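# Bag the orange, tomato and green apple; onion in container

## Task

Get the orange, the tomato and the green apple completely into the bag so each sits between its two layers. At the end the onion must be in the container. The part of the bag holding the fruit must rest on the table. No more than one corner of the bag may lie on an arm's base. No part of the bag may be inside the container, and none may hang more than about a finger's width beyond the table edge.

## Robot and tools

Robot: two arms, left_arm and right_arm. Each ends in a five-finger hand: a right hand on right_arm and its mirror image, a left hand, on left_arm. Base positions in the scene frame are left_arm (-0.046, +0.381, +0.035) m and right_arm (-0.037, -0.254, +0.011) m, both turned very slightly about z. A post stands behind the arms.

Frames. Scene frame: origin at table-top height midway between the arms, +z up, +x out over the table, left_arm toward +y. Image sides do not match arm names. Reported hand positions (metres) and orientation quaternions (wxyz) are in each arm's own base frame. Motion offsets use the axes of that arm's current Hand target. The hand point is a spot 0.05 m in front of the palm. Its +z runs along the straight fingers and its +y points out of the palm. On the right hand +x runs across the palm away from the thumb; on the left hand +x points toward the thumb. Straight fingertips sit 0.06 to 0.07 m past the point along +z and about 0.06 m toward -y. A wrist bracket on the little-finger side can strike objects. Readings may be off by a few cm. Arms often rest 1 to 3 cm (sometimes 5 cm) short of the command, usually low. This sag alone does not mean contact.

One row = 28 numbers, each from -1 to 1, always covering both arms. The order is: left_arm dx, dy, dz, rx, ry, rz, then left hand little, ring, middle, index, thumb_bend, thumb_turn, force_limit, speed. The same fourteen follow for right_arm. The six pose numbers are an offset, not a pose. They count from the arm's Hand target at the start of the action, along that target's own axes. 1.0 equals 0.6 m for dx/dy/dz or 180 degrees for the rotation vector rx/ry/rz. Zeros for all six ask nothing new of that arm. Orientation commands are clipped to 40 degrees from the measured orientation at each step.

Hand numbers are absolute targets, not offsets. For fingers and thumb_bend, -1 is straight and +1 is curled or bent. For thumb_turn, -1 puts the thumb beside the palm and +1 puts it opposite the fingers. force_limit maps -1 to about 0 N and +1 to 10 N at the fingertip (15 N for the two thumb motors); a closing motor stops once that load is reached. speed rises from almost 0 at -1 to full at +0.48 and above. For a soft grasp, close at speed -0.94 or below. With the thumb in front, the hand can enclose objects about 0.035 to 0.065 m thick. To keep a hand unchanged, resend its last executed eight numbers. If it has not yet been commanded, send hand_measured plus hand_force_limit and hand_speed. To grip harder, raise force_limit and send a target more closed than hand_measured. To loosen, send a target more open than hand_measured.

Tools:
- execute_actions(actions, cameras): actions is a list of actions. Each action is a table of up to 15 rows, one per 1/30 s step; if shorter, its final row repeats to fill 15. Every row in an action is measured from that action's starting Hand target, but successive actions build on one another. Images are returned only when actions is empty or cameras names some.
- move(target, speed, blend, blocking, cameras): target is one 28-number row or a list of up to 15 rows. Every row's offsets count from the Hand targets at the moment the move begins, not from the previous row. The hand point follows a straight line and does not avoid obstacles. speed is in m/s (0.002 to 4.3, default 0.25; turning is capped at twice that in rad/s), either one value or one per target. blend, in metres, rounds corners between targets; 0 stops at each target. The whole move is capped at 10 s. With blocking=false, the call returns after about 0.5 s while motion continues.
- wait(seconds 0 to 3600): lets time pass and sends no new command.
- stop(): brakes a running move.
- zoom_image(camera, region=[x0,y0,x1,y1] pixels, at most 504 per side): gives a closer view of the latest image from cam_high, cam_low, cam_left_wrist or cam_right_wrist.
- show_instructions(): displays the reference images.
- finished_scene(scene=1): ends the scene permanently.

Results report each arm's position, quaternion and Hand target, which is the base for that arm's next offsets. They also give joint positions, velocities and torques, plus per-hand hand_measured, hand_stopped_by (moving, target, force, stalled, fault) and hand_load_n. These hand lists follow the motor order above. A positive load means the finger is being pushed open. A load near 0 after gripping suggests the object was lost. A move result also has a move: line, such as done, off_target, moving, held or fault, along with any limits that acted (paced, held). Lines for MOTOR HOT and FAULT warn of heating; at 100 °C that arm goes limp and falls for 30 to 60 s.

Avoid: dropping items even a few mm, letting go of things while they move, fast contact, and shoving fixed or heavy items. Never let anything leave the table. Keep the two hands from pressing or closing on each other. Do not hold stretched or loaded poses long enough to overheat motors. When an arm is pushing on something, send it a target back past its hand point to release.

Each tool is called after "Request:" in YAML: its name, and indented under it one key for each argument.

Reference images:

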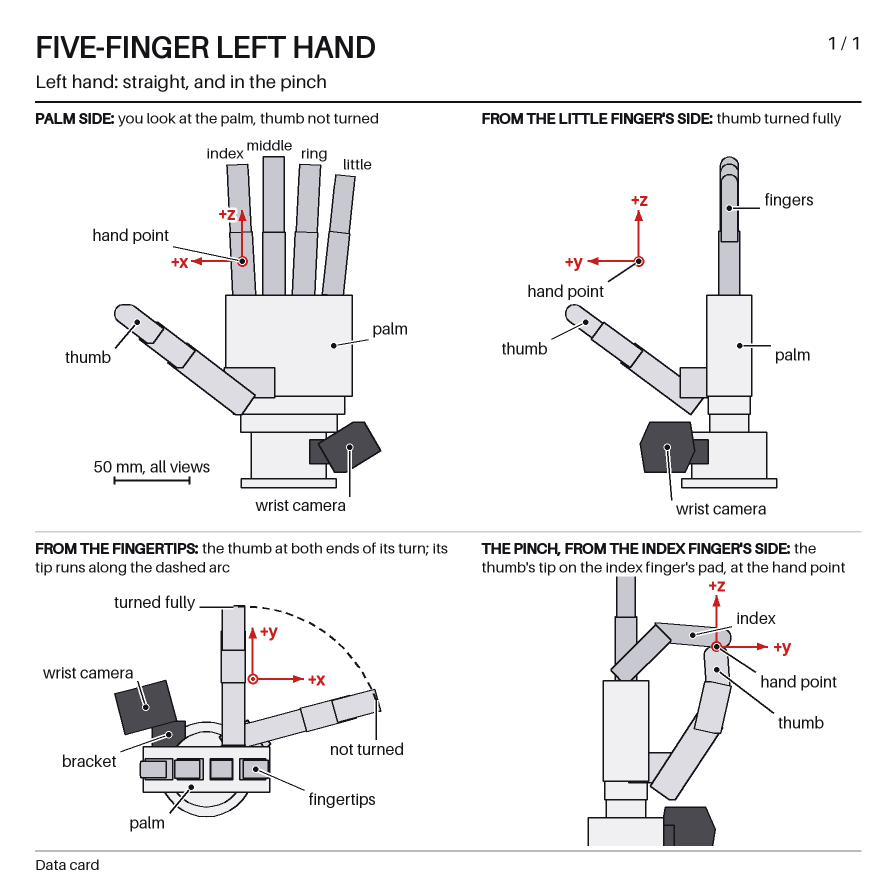

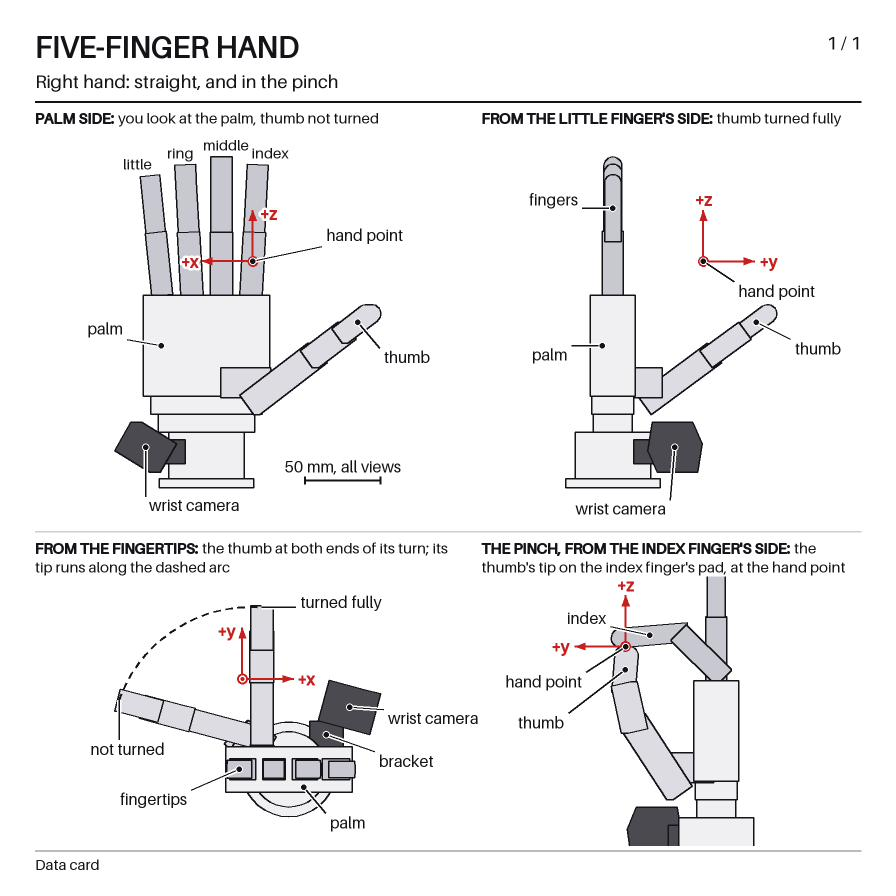

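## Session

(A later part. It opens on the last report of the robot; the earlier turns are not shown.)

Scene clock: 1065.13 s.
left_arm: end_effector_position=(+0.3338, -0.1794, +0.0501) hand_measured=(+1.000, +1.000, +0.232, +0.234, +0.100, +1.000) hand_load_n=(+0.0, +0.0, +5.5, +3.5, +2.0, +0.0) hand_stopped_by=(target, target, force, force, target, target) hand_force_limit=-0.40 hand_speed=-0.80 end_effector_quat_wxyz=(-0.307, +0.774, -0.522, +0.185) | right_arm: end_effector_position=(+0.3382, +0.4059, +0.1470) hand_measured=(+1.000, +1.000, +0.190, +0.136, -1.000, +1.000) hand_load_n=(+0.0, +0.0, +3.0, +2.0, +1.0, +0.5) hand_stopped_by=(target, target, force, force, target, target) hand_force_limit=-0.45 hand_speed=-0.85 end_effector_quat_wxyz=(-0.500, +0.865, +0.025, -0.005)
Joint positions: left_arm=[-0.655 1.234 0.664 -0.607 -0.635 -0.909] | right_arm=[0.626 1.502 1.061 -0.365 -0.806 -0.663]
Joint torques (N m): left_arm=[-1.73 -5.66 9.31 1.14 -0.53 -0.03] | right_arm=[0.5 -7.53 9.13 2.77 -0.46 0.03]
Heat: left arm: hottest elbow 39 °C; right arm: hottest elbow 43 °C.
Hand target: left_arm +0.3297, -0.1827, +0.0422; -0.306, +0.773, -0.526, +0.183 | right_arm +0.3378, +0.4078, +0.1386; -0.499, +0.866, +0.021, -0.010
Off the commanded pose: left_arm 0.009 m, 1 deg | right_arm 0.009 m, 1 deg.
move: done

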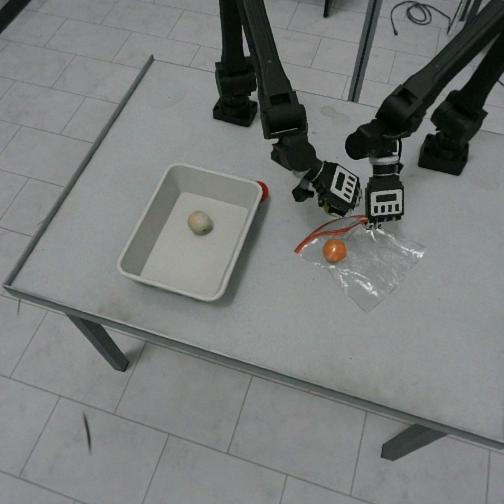

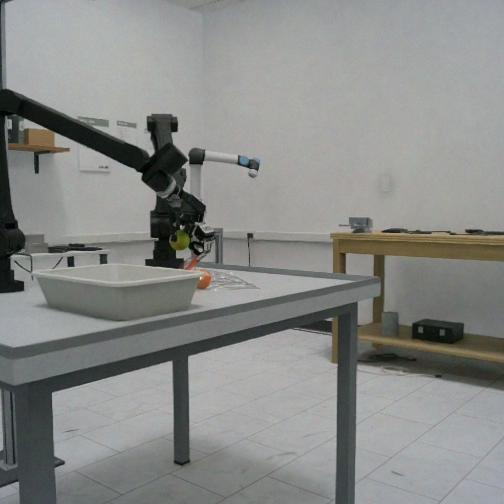

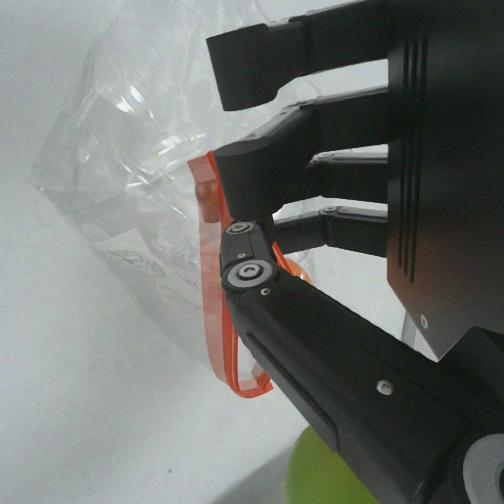

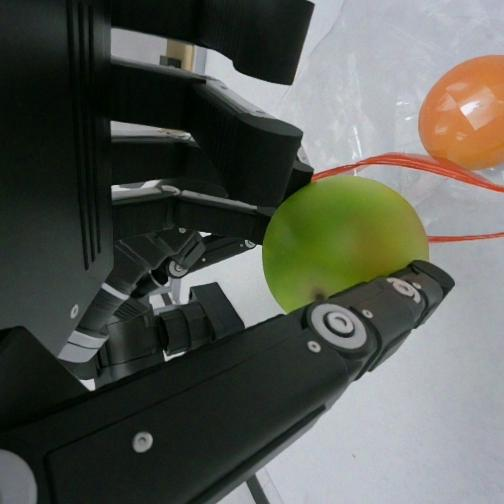

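Request:
move:
  target:
    - [0,0,0,0,0,0,1,1,0.25,0.25,0.1,1,-0.4,-0.8,0.0192,0.0623,0.0477,0,0,0,1,1,0.35,0.35,-1,1,-0.45,-0.85]
  speed: 0.05
  cameras: ["all"]

Request:
zoom_image:
  camera: "cam_right_wrist"
  region: [250, 100, 504, 354]

Request:
zoom_image:
  camera: "cam_high"
  region: [280, 160, 400, 280]

Request:
zoom_image:
  camera: "cam_left_wrist"
  region: [100, 180, 400, 480]

Scene clock: 1074.30 s.
left_arm: end_effector_position=(+0.3338, -0.1794, +0.0501) hand_measured=(+1.000, +1.000, +0.232, +0.234, +0.100, +1.000) hand_load_n=(+0.0, +0.0, +5.5, +3.5, +1.5, +0.0) hand_stopped_by=(target, target, force, force, target, target) hand_force_limit=-0.40 hand_speed=-0.80 end_effector_quat_wxyz=(-0.307, +0.774, -0.522, +0.185) | right_arm: end_effector_position=(+0.3489, +0.4138, +0.1006) hand_measured=(+1.000, +1.000, +0.190, +0.136, -1.000, +1.000) hand_load_n=(+0.0, +0.0, +3.0, +2.0, +1.5, +0.5) hand_stopped_by=(target, target, force, force, target, target) hand_force_limit=-0.45 hand_speed=-0.85 end_effector_quat_wxyz=(-0.500, +0.866, +0.025, -0.006)
Joint positions: left_arm=[-0.655 1.234 0.664 -0.607 -0.635 -0.909] | right_arm=[0.626 1.597 1.035 -0.245 -0.807 -0.663]
Joint torques (N m): left_arm=[-1.73 -5.66 9.31 1.14 -0.53 -0.03] | right_arm=[0.26 -7.94 8.65 2.77 -0.5 0]
Heat: left arm: hottest elbow 39 °C; right arm: hottest elbow 43 °C.
Hand target: left_arm +0.3297, -0.1827, +0.0422; -0.306, +0.773, -0.526, +0.183 | right_arm +0.3491, +0.4144, +0.0920; -0.499, +0.866, +0.021, -0.010
Off the commanded pose: left_arm 0.009 m, 1 deg | right_arm 0.009 m, 1 deg.
move: done

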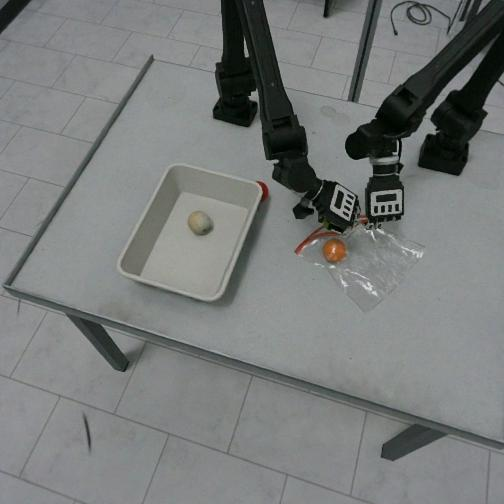

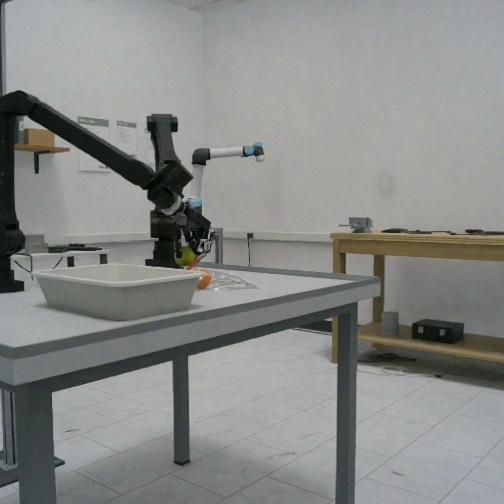

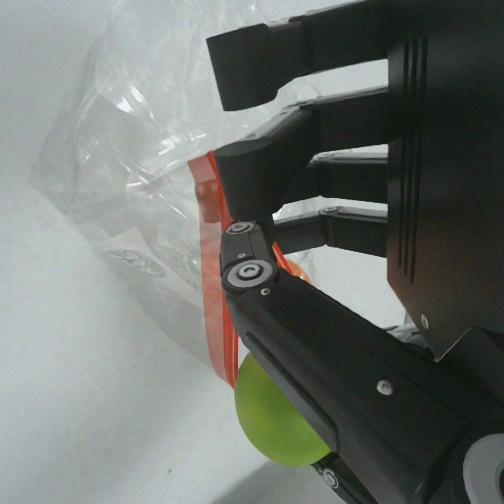

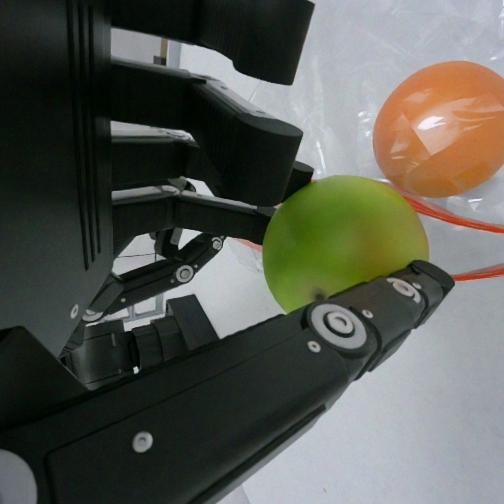

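Scaled by 1.984.

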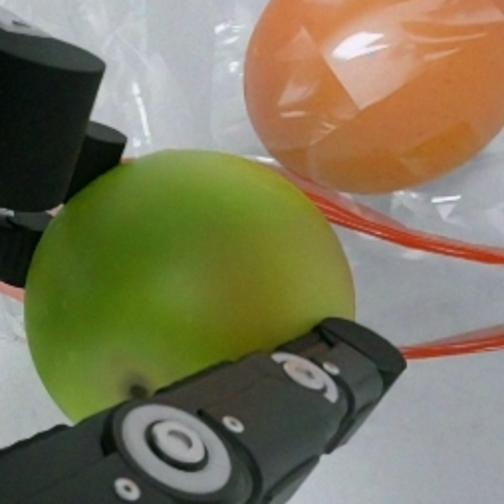

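Scaled by 4.200.

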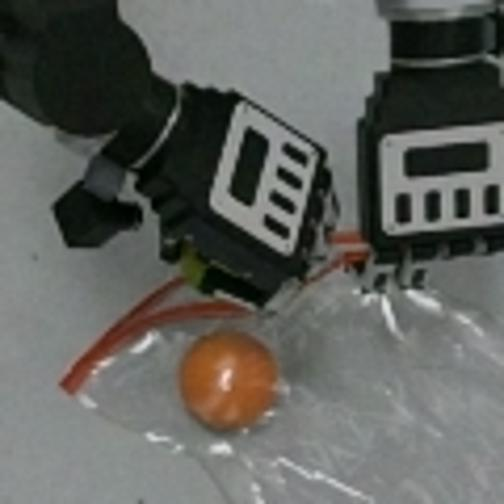

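Scaled by 1.680.

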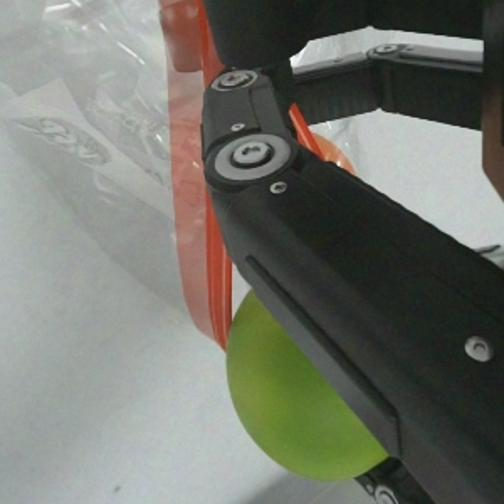

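Request:
move:
  target:
    - [0,0,0,0,0,0,1,1,0.25,0.25,0.1,1,-0.4,-0.8,0,0.0433,0.025,0,0,0,1,1,0.35,0.35,-1,1,-0.45,-0.85]
  speed: 0.04
  cameras: ["all"]

Request:
zoom_image:
  camera: "cam_right_wrist"
  region: [250, 100, 504, 354]

Request:
zoom_image:
  camera: "cam_high"
  region: [280, 160, 400, 280]

Request:
zoom_image:
  camera: "cam_left_wrist"
  region: [100, 180, 400, 480]

Scene clock: 1076.77 s.
left_arm: end_effector_position=(+0.3338, -0.1794, +0.0501) hand_measured=(+1.000, +1.000, +0.232, +0.234, +0.100, +1.000) hand_load_n=(+0.0, +0.0, +5.5, +3.5, +1.5, +0.0) hand_stopped_by=(target, target, force, force, target, target) hand_force_limit=-0.40 hand_speed=-0.80 end_effector_quat_wxyz=(-0.307, +0.774, -0.522, +0.185) | right_arm: end_effector_position=(+0.3497, +0.4145, +0.0724) hand_measured=(+1.000, +1.000, +0.190, +0.136, -1.000, +1.000) hand_load_n=(+0.5, +0.0, +3.0, +2.0, +1.5, +0.5) hand_stopped_by=(target, target, force, force, target, target) hand_force_limit=-0.45 hand_speed=-0.85 end_effector_quat_wxyz=(-0.501, +0.865, +0.026, -0.005)
Joint positions: left_arm=[-0.655 1.234 0.664 -0.607 -0.635 -0.909] | right_arm=[0.626 1.643 1.003 -0.164 -0.808 -0.663]
Joint torques (N m): left_arm=[-1.79 -5.66 9.32 1.14 -0.53 -0.03] | right_arm=[0.26 -8.23 8.17 2.77 -0.48 0]
Heat: left arm: hottest elbow 39 °C; right arm: hottest elbow 43 °C.
Hand target: left_arm +0.3297, -0.1827, +0.0422; -0.306, +0.772, -0.526, +0.183 | right_arm +0.3492, +0.4143, +0.0619; -0.499, +0.866, +0.021, -0.010
Off the commanded pose: left_arm 0.009 m, 1 deg | right_arm 0.010 m, 1 deg.
move: done

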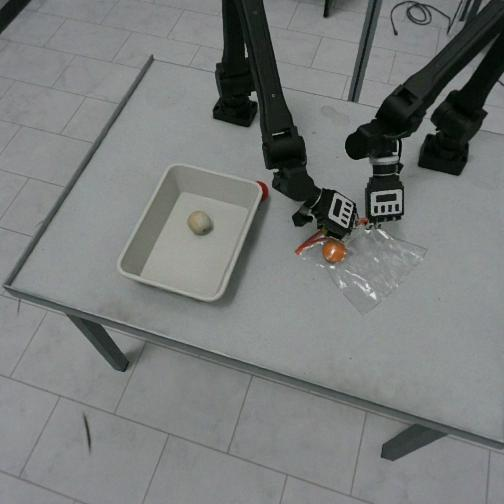

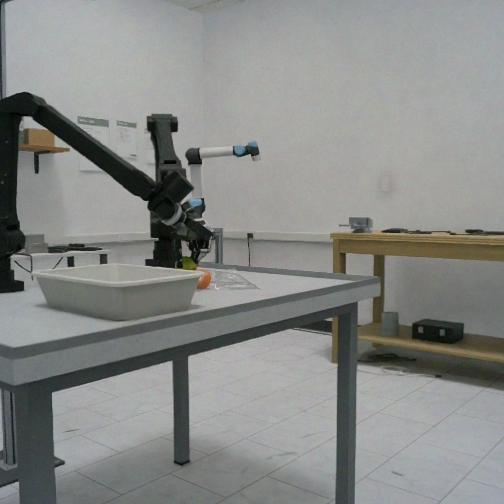

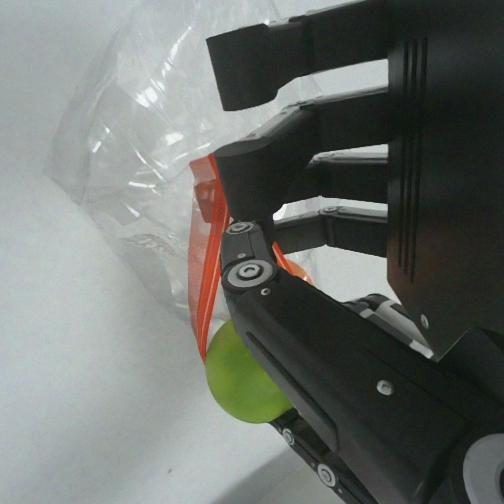

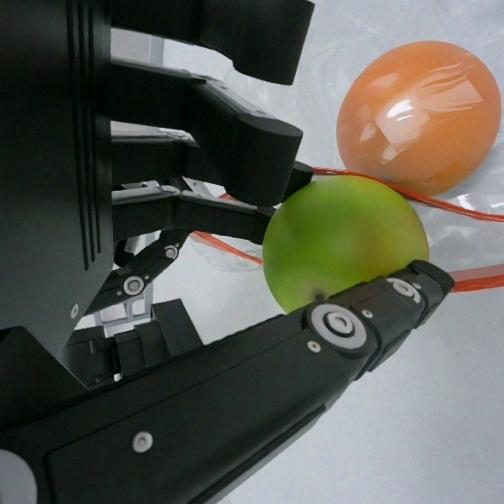

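Scaled by 1.984.

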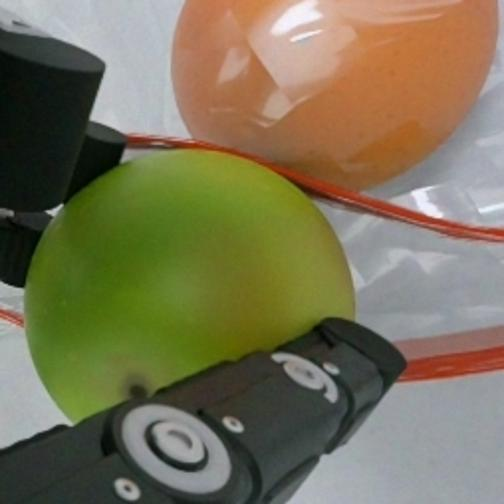

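Scaled by 4.200.

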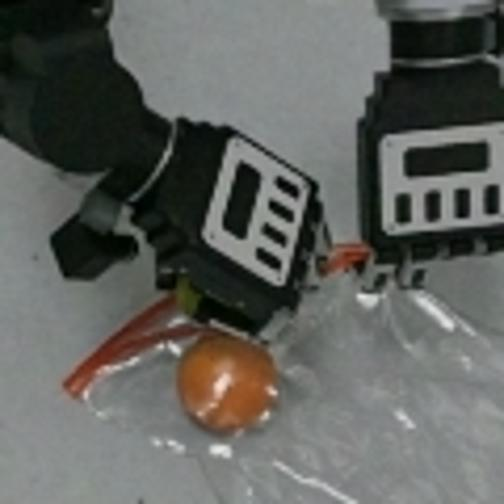

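Scaled by 1.680.

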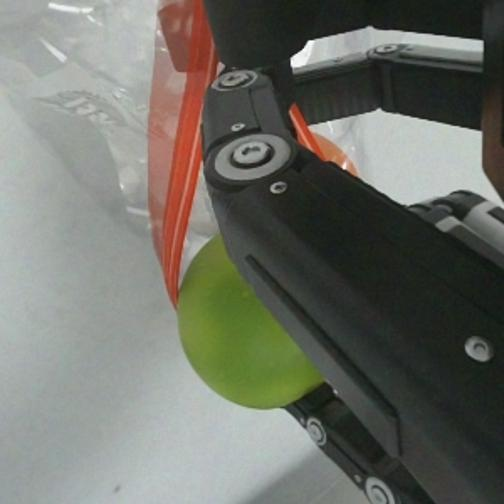

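Request:
move:
  target:
    - [0,0,0,0,0,0,1,1,0.25,0.25,0.1,1,-0.4,-0.8,0.0117,0.0217,0.0125,0,0,0,1,1,0.35,0.35,-1,1,-0.45,-0.85]
  speed: 0.04
  cameras: ["all"]

Request:
zoom_image:
  camera: "cam_right_wrist"
  region: [250, 100, 504, 354]

Request:
zoom_image:
  camera: "cam_left_wrist"
  region: [100, 180, 400, 480]

Scene clock: 1079.60 s.
left_arm: end_effector_position=(+0.3338, -0.1794, +0.0501) hand_measured=(+1.000, +1.000, +0.232, +0.234, +0.100, +1.000) hand_load_n=(+0.0, +0.0, +6.0, +4.0, +1.5, +0.0) hand_stopped_by=(target, target, force, force, target, target) hand_force_limit=-0.40 hand_speed=-0.80 end_effector_quat_wxyz=(-0.307, +0.774, -0.522, +0.185) | right_arm: end_effector_position=(+0.3514, +0.4169, +0.0560) hand_measured=(+1.000, +1.000, +0.190, +0.136, -1.000, +1.000) hand_load_n=(+0.0, +0.0, +3.0, +2.0, +1.5, +0.5) hand_stopped_by=(target, target, force, force, target, target) hand_force_limit=-0.45 hand_speed=-0.85 end_effector_quat_wxyz=(-0.500, +0.865, +0.025, -0.011)
Joint positions: left_arm=[-0.655 1.234 0.664 -0.607 -0.635 -0.909] | right_arm=[0.626 1.682 1.003 -0.134 -0.814 -0.663]
Joint torques (N m): left_arm=[-1.73 -5.6 9.31 1.14 -0.53 -0.02] | right_arm=[-0.38 -8.59 8.36 2.73 -0.45 -0.08]
Heat: left arm: hottest elbow 39 °C; right arm: hottest elbow 43 °C.
Hand target: left_arm +0.3297, -0.1827, +0.0422; -0.306, +0.772, -0.526, +0.183 | right_arm +0.3562, +0.4146, +0.0469; -0.499, +0.866, +0.021, -0.011
Off the commanded pose: left_arm 0.010 m, 1 deg | right_arm 0.011 m, 0 deg.
move: off_target (right_arm)

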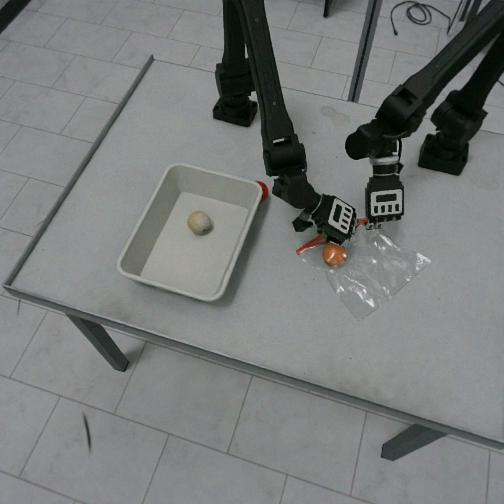

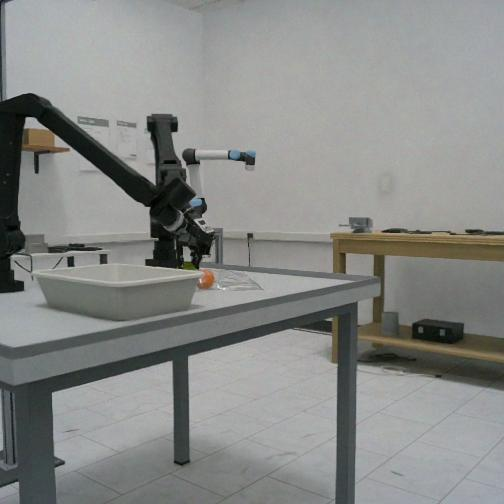

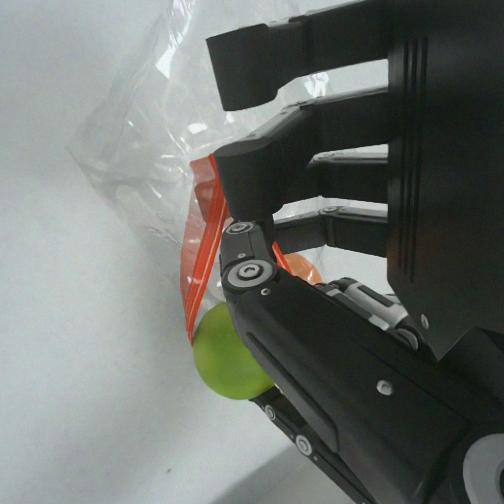

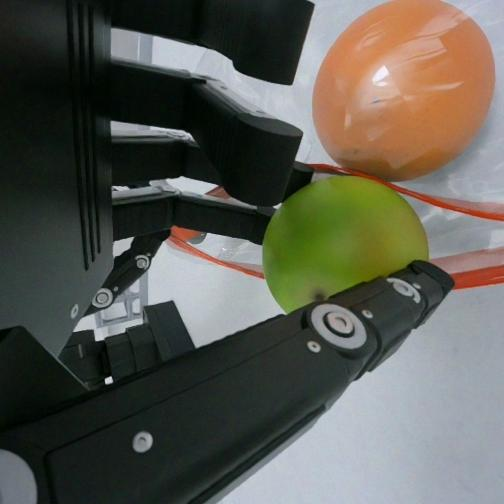

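Scaled by 1.984.

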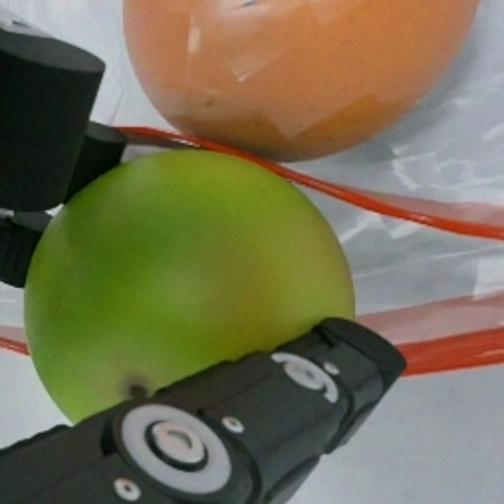

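Scaled by 1.680.

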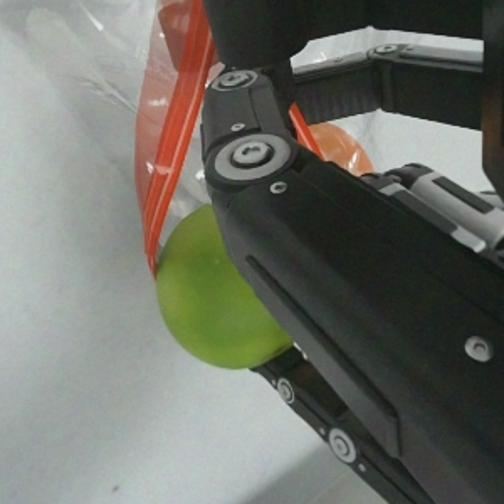

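Request:
move:
  target:
    - [0,0,0,0,0,0,1,1,0.25,0.25,0.1,1,-0.4,-0.8,0.01,-0.0172,-0.0105,0,0,0,1,1,0.35,0.35,-1,1,-0.45,-0.85]
    - [0,0,0,0,0,0,1,1,0.25,0.25,0.1,1,-0.4,-0.8,0.0133,0.0105,0.0053,0,0,0,1,1,0.35,0.35,-1,1,-0.45,-0.85]
  speed: 0.04
  cameras: ["all"]

Request:
zoom_image:
  camera: "cam_right_wrist"
  region: [250, 100, 504, 354]

Request:
zoom_image:
  camera: "cam_left_wrist"
  region: [100, 180, 400, 480]

Scene clock: 1083.07 s.
left_arm: end_effector_position=(+0.3339, -0.1794, +0.0502) hand_measured=(+1.000, +1.000, +0.232, +0.234, +0.100, +1.000) hand_load_n=(+0.0, +0.0, +5.5, +4.0, +1.5, +0.0) hand_stopped_by=(target, target, force, force, target, target) hand_force_limit=-0.40 hand_speed=-0.80 end_effector_quat_wxyz=(-0.307, +0.774, -0.522, +0.185) | right_arm: end_effector_position=(+0.3530, +0.4135, +0.0433) hand_measured=(+1.000, +1.000, +0.190, +0.136, -1.000, +1.000) hand_load_n=(+0.0, +0.0, +3.0, +2.0, +1.0, +0.5) hand_stopped_by=(target, target, force, force, target, target) hand_force_limit=-0.45 hand_speed=-0.85 end_effector_quat_wxyz=(-0.496, +0.868, +0.019, -0.018)
Joint positions: left_arm=[-0.655 1.234 0.664 -0.607 -0.635 -0.91] | right_arm=[0.617 1.709 1.003 -0.131 -0.82 -0.667]
Joint torques (N m): left_arm=[-1.73 -5.66 9.31 1.13 -0.51 -0.02] | right_arm=[-0.5 -8.59 9.59 2.71 -0.47 -0.13]
Heat: left arm: hottest elbow 39 °C; right arm: hottest elbow 42 °C.
Hand target: left_arm +0.3297, -0.1827, +0.0422; -0.306, +0.772, -0.526, +0.183 | right_arm +0.3644, +0.4145, +0.0401; -0.499, +0.866, +0.021, -0.010
Off the commanded pose: left_arm 0.010 m, 1 deg | right_arm 0.012 m, 1 deg.
move: off_target (right_arm)

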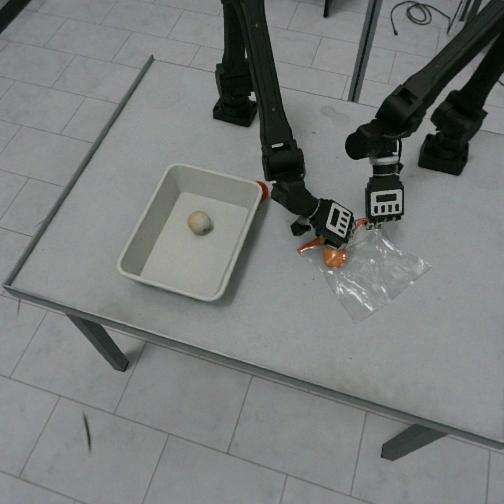

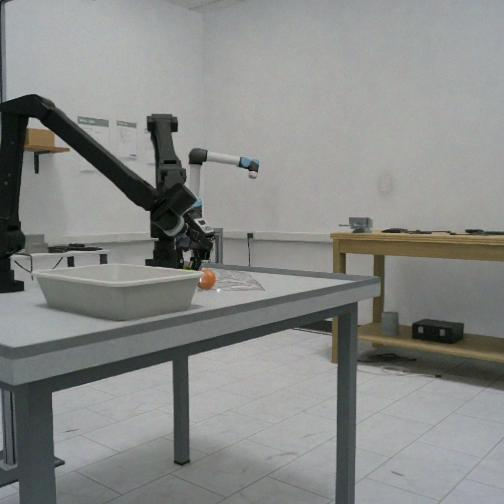

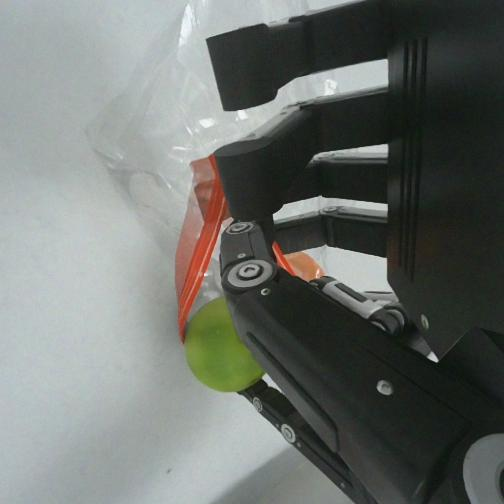

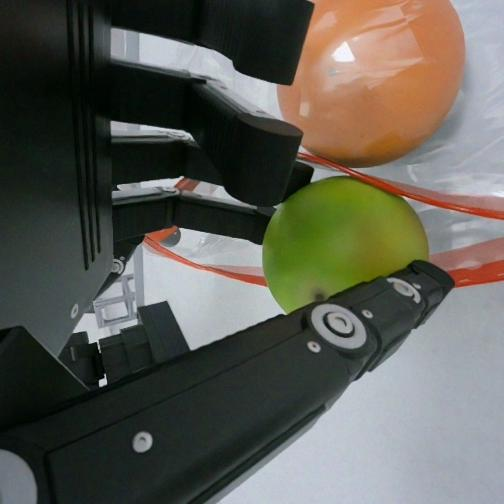

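Scaled by 1.984.

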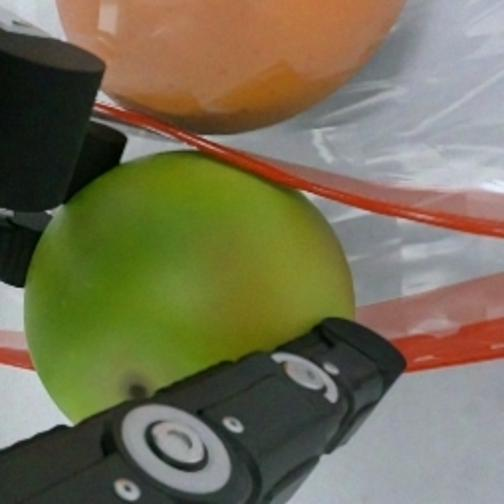

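Scaled by 1.680.

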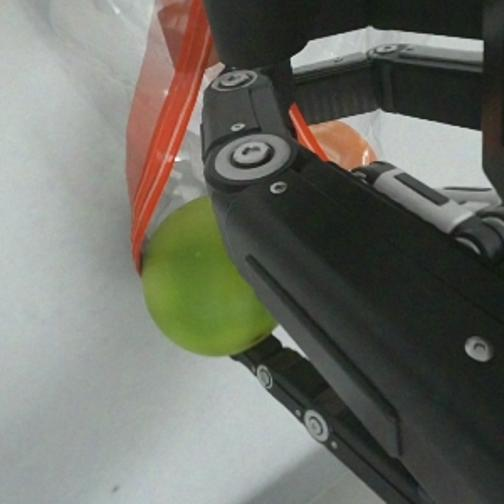

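Request:
move:
  target:
    - [0,0,0,0,0,0,1,1,0.25,0.25,0.1,1,-0.4,-0.8,0.02,-0.0053,-0.0042,0,0,0,1,1,0.35,0.35,-1,1,-0.45,-0.85]
  speed: 0.04
  cameras: ["all"]

Request:
zoom_image:
  camera: "cam_right_wrist"
  region: [250, 100, 504, 354]

Request:
zoom_image:
  camera: "cam_left_wrist"
  region: [100, 180, 400, 480]

Scene clock: 1085.03 s.
left_arm: end_effector_position=(+0.3339, -0.1793, +0.0502) hand_measured=(+1.000, +1.000, +0.232, +0.234, +0.100, +1.000) hand_load_n=(+0.0, +0.0, +5.5, +3.5, +2.0, +0.0) hand_stopped_by=(target, target, force, force, target, target) hand_force_limit=-0.40 hand_speed=-0.80 end_effector_quat_wxyz=(-0.307, +0.774, -0.521, +0.185) | right_arm: end_effector_position=(+0.3625, +0.4109, +0.0432) hand_measured=(+1.000, +1.000, +0.190, +0.136, -1.000, +1.000) hand_load_n=(+0.0, +0.5, +2.5, +2.5, +1.0, +0.5) hand_stopped_by=(target, target, force, force, target, target) hand_force_limit=-0.45 hand_speed=-0.85 end_effector_quat_wxyz=(-0.498, +0.867, +0.020, -0.015)
Joint positions: left_arm=[-0.655 1.234 0.664 -0.607 -0.636 -0.91] | right_arm=[0.602 1.721 1.018 -0.138 -0.829 -0.681]
Joint torques (N m): left_arm=[-1.79 -5.71 9.31 1.14 -0.5 -0.01] | right_arm=[-0.44 -8.64 11.44 1.63 -0.49 -0.14]
Heat: left arm: hottest elbow 39 °C; right arm: hottest elbow 42 °C.
Hand target: left_arm +0.3297, -0.1827, +0.0422; -0.306, +0.772, -0.526, +0.183 | right_arm +0.3763, +0.4145, +0.0439; -0.499, +0.866, +0.021, -0.010
Off the commanded pose: left_arm 0.010 m, 1 deg | right_arm 0.014 m, 1 deg.
move: off_target (right_arm)

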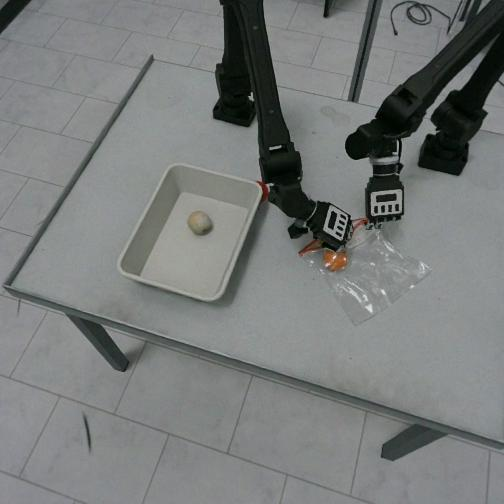

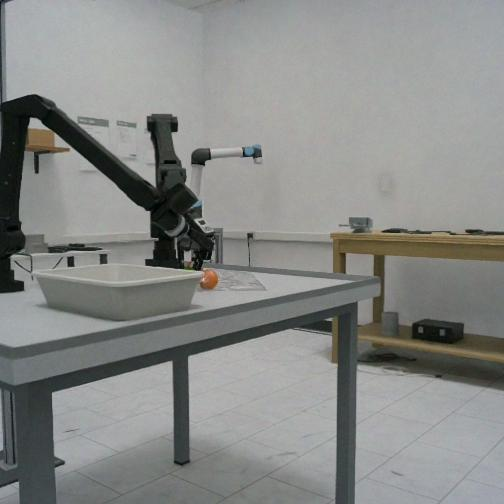

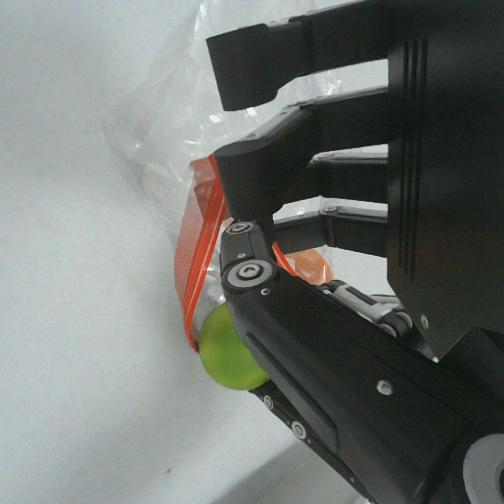

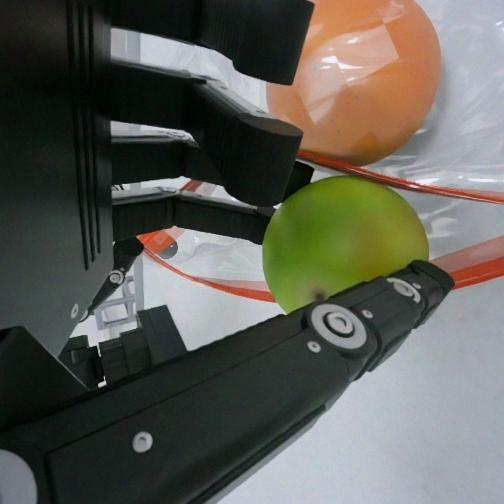

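Scaled by 1.984.

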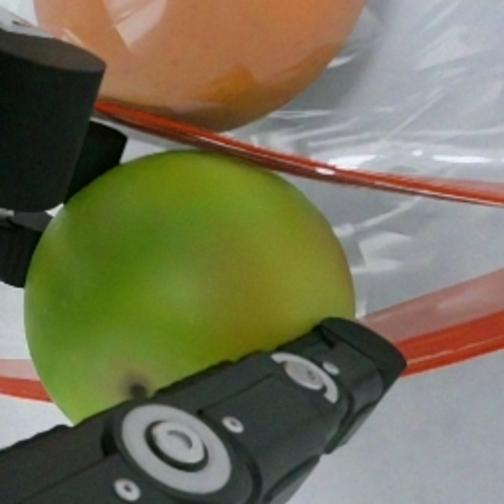

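Scaled by 1.680.

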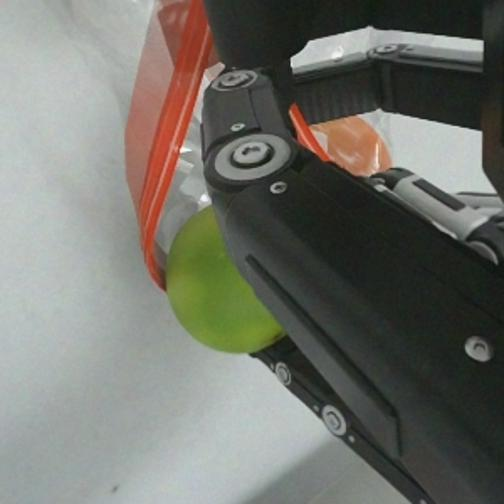

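Request:
move:
  target:
    - [0,0,0,0,0,0,1,1,0.25,0.25,0.1,1,-0.4,-0.8,0,0.0101,0.0058,0,0,0,1,1,0.35,0.35,-1,1,-0.45,-0.85]
  speed: 0.04
  cameras: ["cam_right_wrist"]

Scene clock: 1086.20 s.
left_arm: end_effector_position=(+0.3340, -0.1793, +0.0502) hand_measured=(+1.000, +1.000, +0.232, +0.234, +0.100, +1.000) hand_load_n=(+0.0, +0.0, +6.0, +4.0, +2.0, +0.0) hand_stopped_by=(target, target, force, force, target, target) hand_force_limit=-0.40 hand_speed=-0.80 end_effector_quat_wxyz=(-0.307, +0.774, -0.521, +0.185) | right_arm: end_effector_position=(+0.3614, +0.4103, +0.0368) hand_measured=(+1.000, +1.000, +0.190, +0.136, -1.000, +1.000) hand_load_n=(+0.0, +0.0, +3.0, +2.0, +1.0, +1.0) hand_stopped_by=(target, target, force, force, target, target) hand_force_limit=-0.45 hand_speed=-0.85 end_effector_quat_wxyz=(-0.495, +0.868, +0.018, -0.020)
Joint positions: left_arm=[-0.655 1.234 0.664 -0.607 -0.636 -0.91] | right_arm=[0.602 1.733 1.018 -0.138 -0.83 -0.682]
Joint torques (N m): left_arm=[-1.73 -5.71 9.31 1.14 -0.5 -0.01] | right_arm=[-0.38 -8.76 10.85 2.36 -0.47 -0.14]
Heat: left arm: hottest elbow 39 °C; right arm: hottest elbow 42 °C.
Hand target: left_arm +0.3297, -0.1827, +0.0422; -0.306, +0.772, -0.526, +0.183 | right_arm +0.3763, +0.4145, +0.0370; -0.499, +0.866, +0.021, -0.010
Off the commanded pose: left_arm 0.010 m, 1 deg | right_arm 0.015 m, 1 deg.
move: off_target (right_arm)

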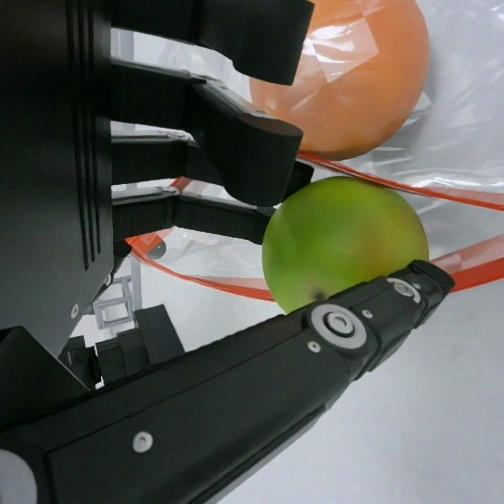

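Request:
move:
  target:
    - [0,0,0,0,0,0,1,1,0.25,0.25,0.1,1,-0.4,-0.8,0,0,0,0,0,0,1,1,-0.1,-0.1,-1,1,-0.45,-0.85]
  speed: 0.04
  cameras: ["all"]

Request:
zoom_image:
  camera: "cam_left_wrist"
  region: [100, 180, 400, 480]

Scene clock: 1087.87 s.
left_arm: end_effector_position=(+0.3340, -0.1792, +0.0503) hand_measured=(+1.000, +1.000, +0.232, +0.234, +0.100, +1.000) hand_load_n=(+0.0, +0.0, +6.0, +4.0, +2.0, +0.0) hand_stopped_by=(target, target, force, force, target, target) hand_force_limit=-0.40 hand_speed=-0.80 end_effector_quat_wxyz=(-0.307, +0.774, -0.521, +0.185) | right_arm: end_effector_position=(+0.3615, +0.4103, +0.0368) hand_measured=(+1.000, +1.000, -0.100, -0.100, -1.000, +1.000) hand_load_n=(+0.0, +0.0, +0.0, +0.0, +0.0, +0.0) hand_stopped_by=(target, target, target, target, target, target) hand_force_limit=-0.45 hand_speed=-0.85 end_effector_quat_wxyz=(-0.495, +0.868, +0.018, -0.020)
Joint positions: left_arm=[-0.655 1.234 0.664 -0.607 -0.636 -0.91] | right_arm=[0.602 1.733 1.018 -0.138 -0.83 -0.683]
Joint torques (N m): left_arm=[-1.73 -5.71 9.32 1.14 -0.48 -0.01] | right_arm=[-0.44 -8.76 10.84 2.36 -0.47 -0.13]
Heat: left arm: hottest elbow 39 °C; right arm: hottest elbow 42 °C.
Hand target: left_arm +0.3297, -0.1827, +0.0422; -0.306, +0.772, -0.526, +0.183 | right_arm +0.3763, +0.4145, +0.0370; -0.499, +0.866, +0.021, -0.010
Off the commanded pose: left_arm 0.010 m, 1 deg | right_arm 0.015 m, 1 deg.
move: done

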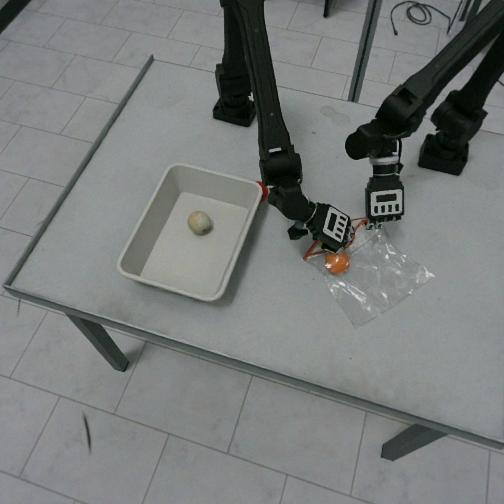

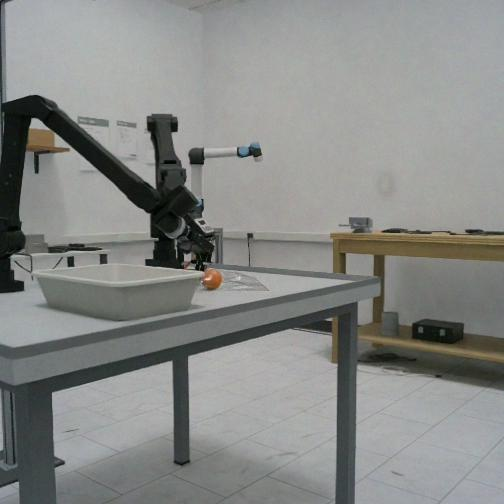

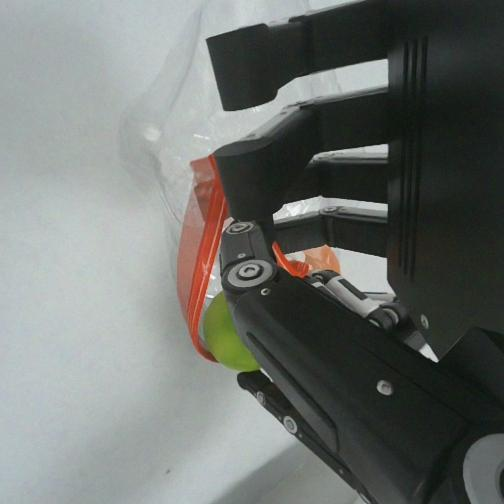

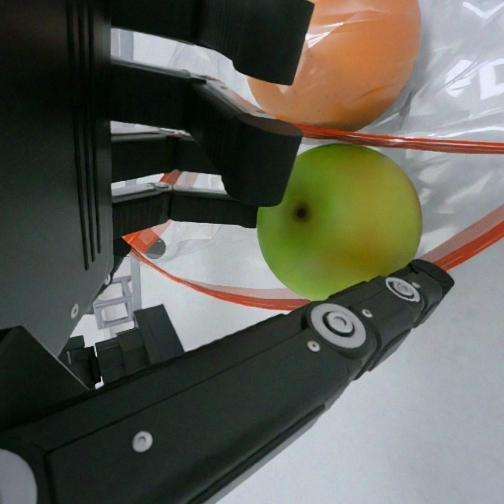

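Scaled by 1.680.

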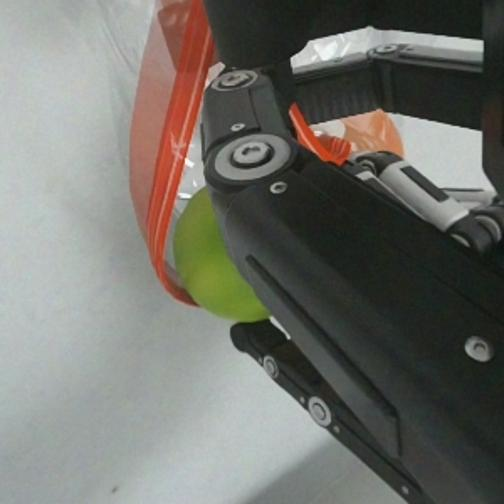

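Request:
move:
  target:
    - [0,0,0,0,0,0,1,1,0.25,0.25,0.1,1,-0.4,-0.8,-0.01,-0.101,-0.058,0,0,0,1,1,-0.1,-0.1,-1,1,-0.45,-0.85]
  speed: 0.06
  cameras: ["all"]

Scene clock: 1090.17 s.
left_arm: end_effector_position=(+0.3340, -0.1792, +0.0503) hand_measured=(+1.000, +1.000, +0.232, +0.234, +0.100, +1.000) hand_load_n=(+0.0, +0.0, +6.0, +3.5, +1.5, +0.0) hand_stopped_by=(target, target, force, force, target, target) hand_force_limit=-0.40 hand_speed=-0.80 end_effector_quat_wxyz=(-0.307, +0.774, -0.521, +0.185) | right_arm: end_effector_position=(+0.3589, +0.4083, +0.0917) hand_measured=(+1.000, +1.000, -0.100, -0.100, -1.000, +1.000) hand_load_n=(+0.0, +0.0, +0.0, +0.0, +0.0, +0.0) hand_stopped_by=(target, target, target, target, target, target) hand_force_limit=-0.45 hand_speed=-0.85 end_effector_quat_wxyz=(-0.493, +0.869, +0.016, -0.022)
Joint positions: left_arm=[-0.655 1.234 0.664 -0.607 -0.636 -0.91] | right_arm=[0.602 1.637 1.069 -0.292 -0.828 -0.683]
Joint torques (N m): left_arm=[-1.79 -5.66 9.31 1.14 -0.48 -0.01] | right_arm=[0.15 -10.11 12.11 1.55 -0.35 -0.05]
Heat: left arm: hottest elbow 39 °C; right arm: hottest elbow 43 °C.
Hand target: left_arm +0.3297, -0.1827, +0.0422; -0.306, +0.772, -0.526, +0.183 | right_arm +0.3701, +0.4144, +0.1068; -0.499, +0.866, +0.021, -0.010
Off the commanded pose: left_arm 0.010 m, 1 deg | right_arm 0.020 m, 2 deg.
move: off_target (right_arm)

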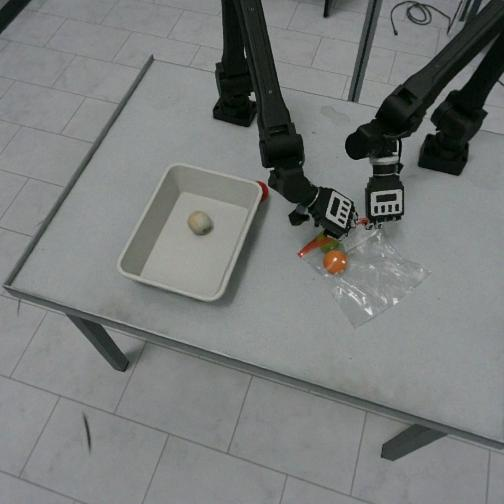

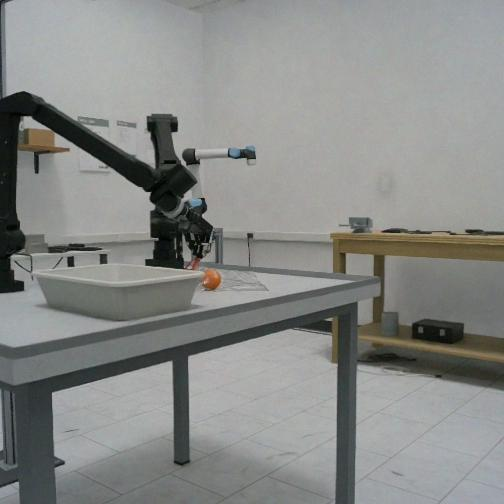

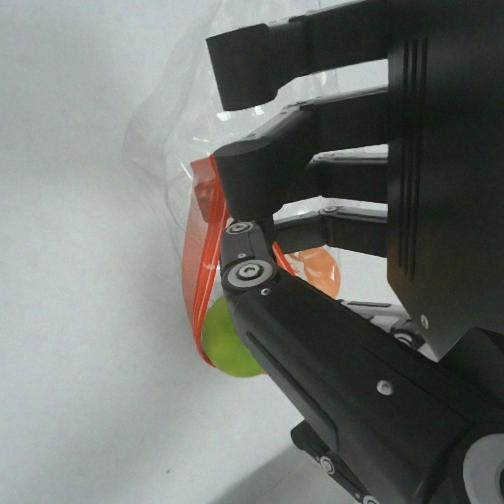

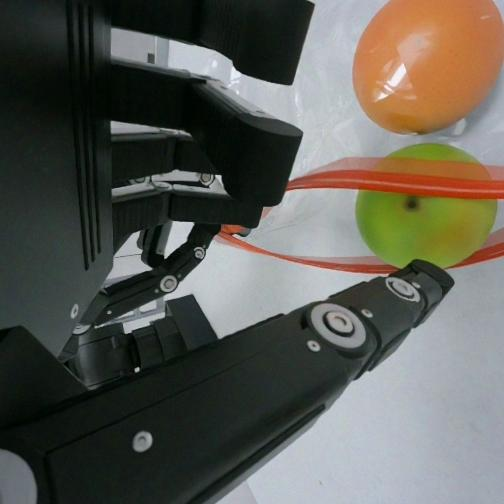

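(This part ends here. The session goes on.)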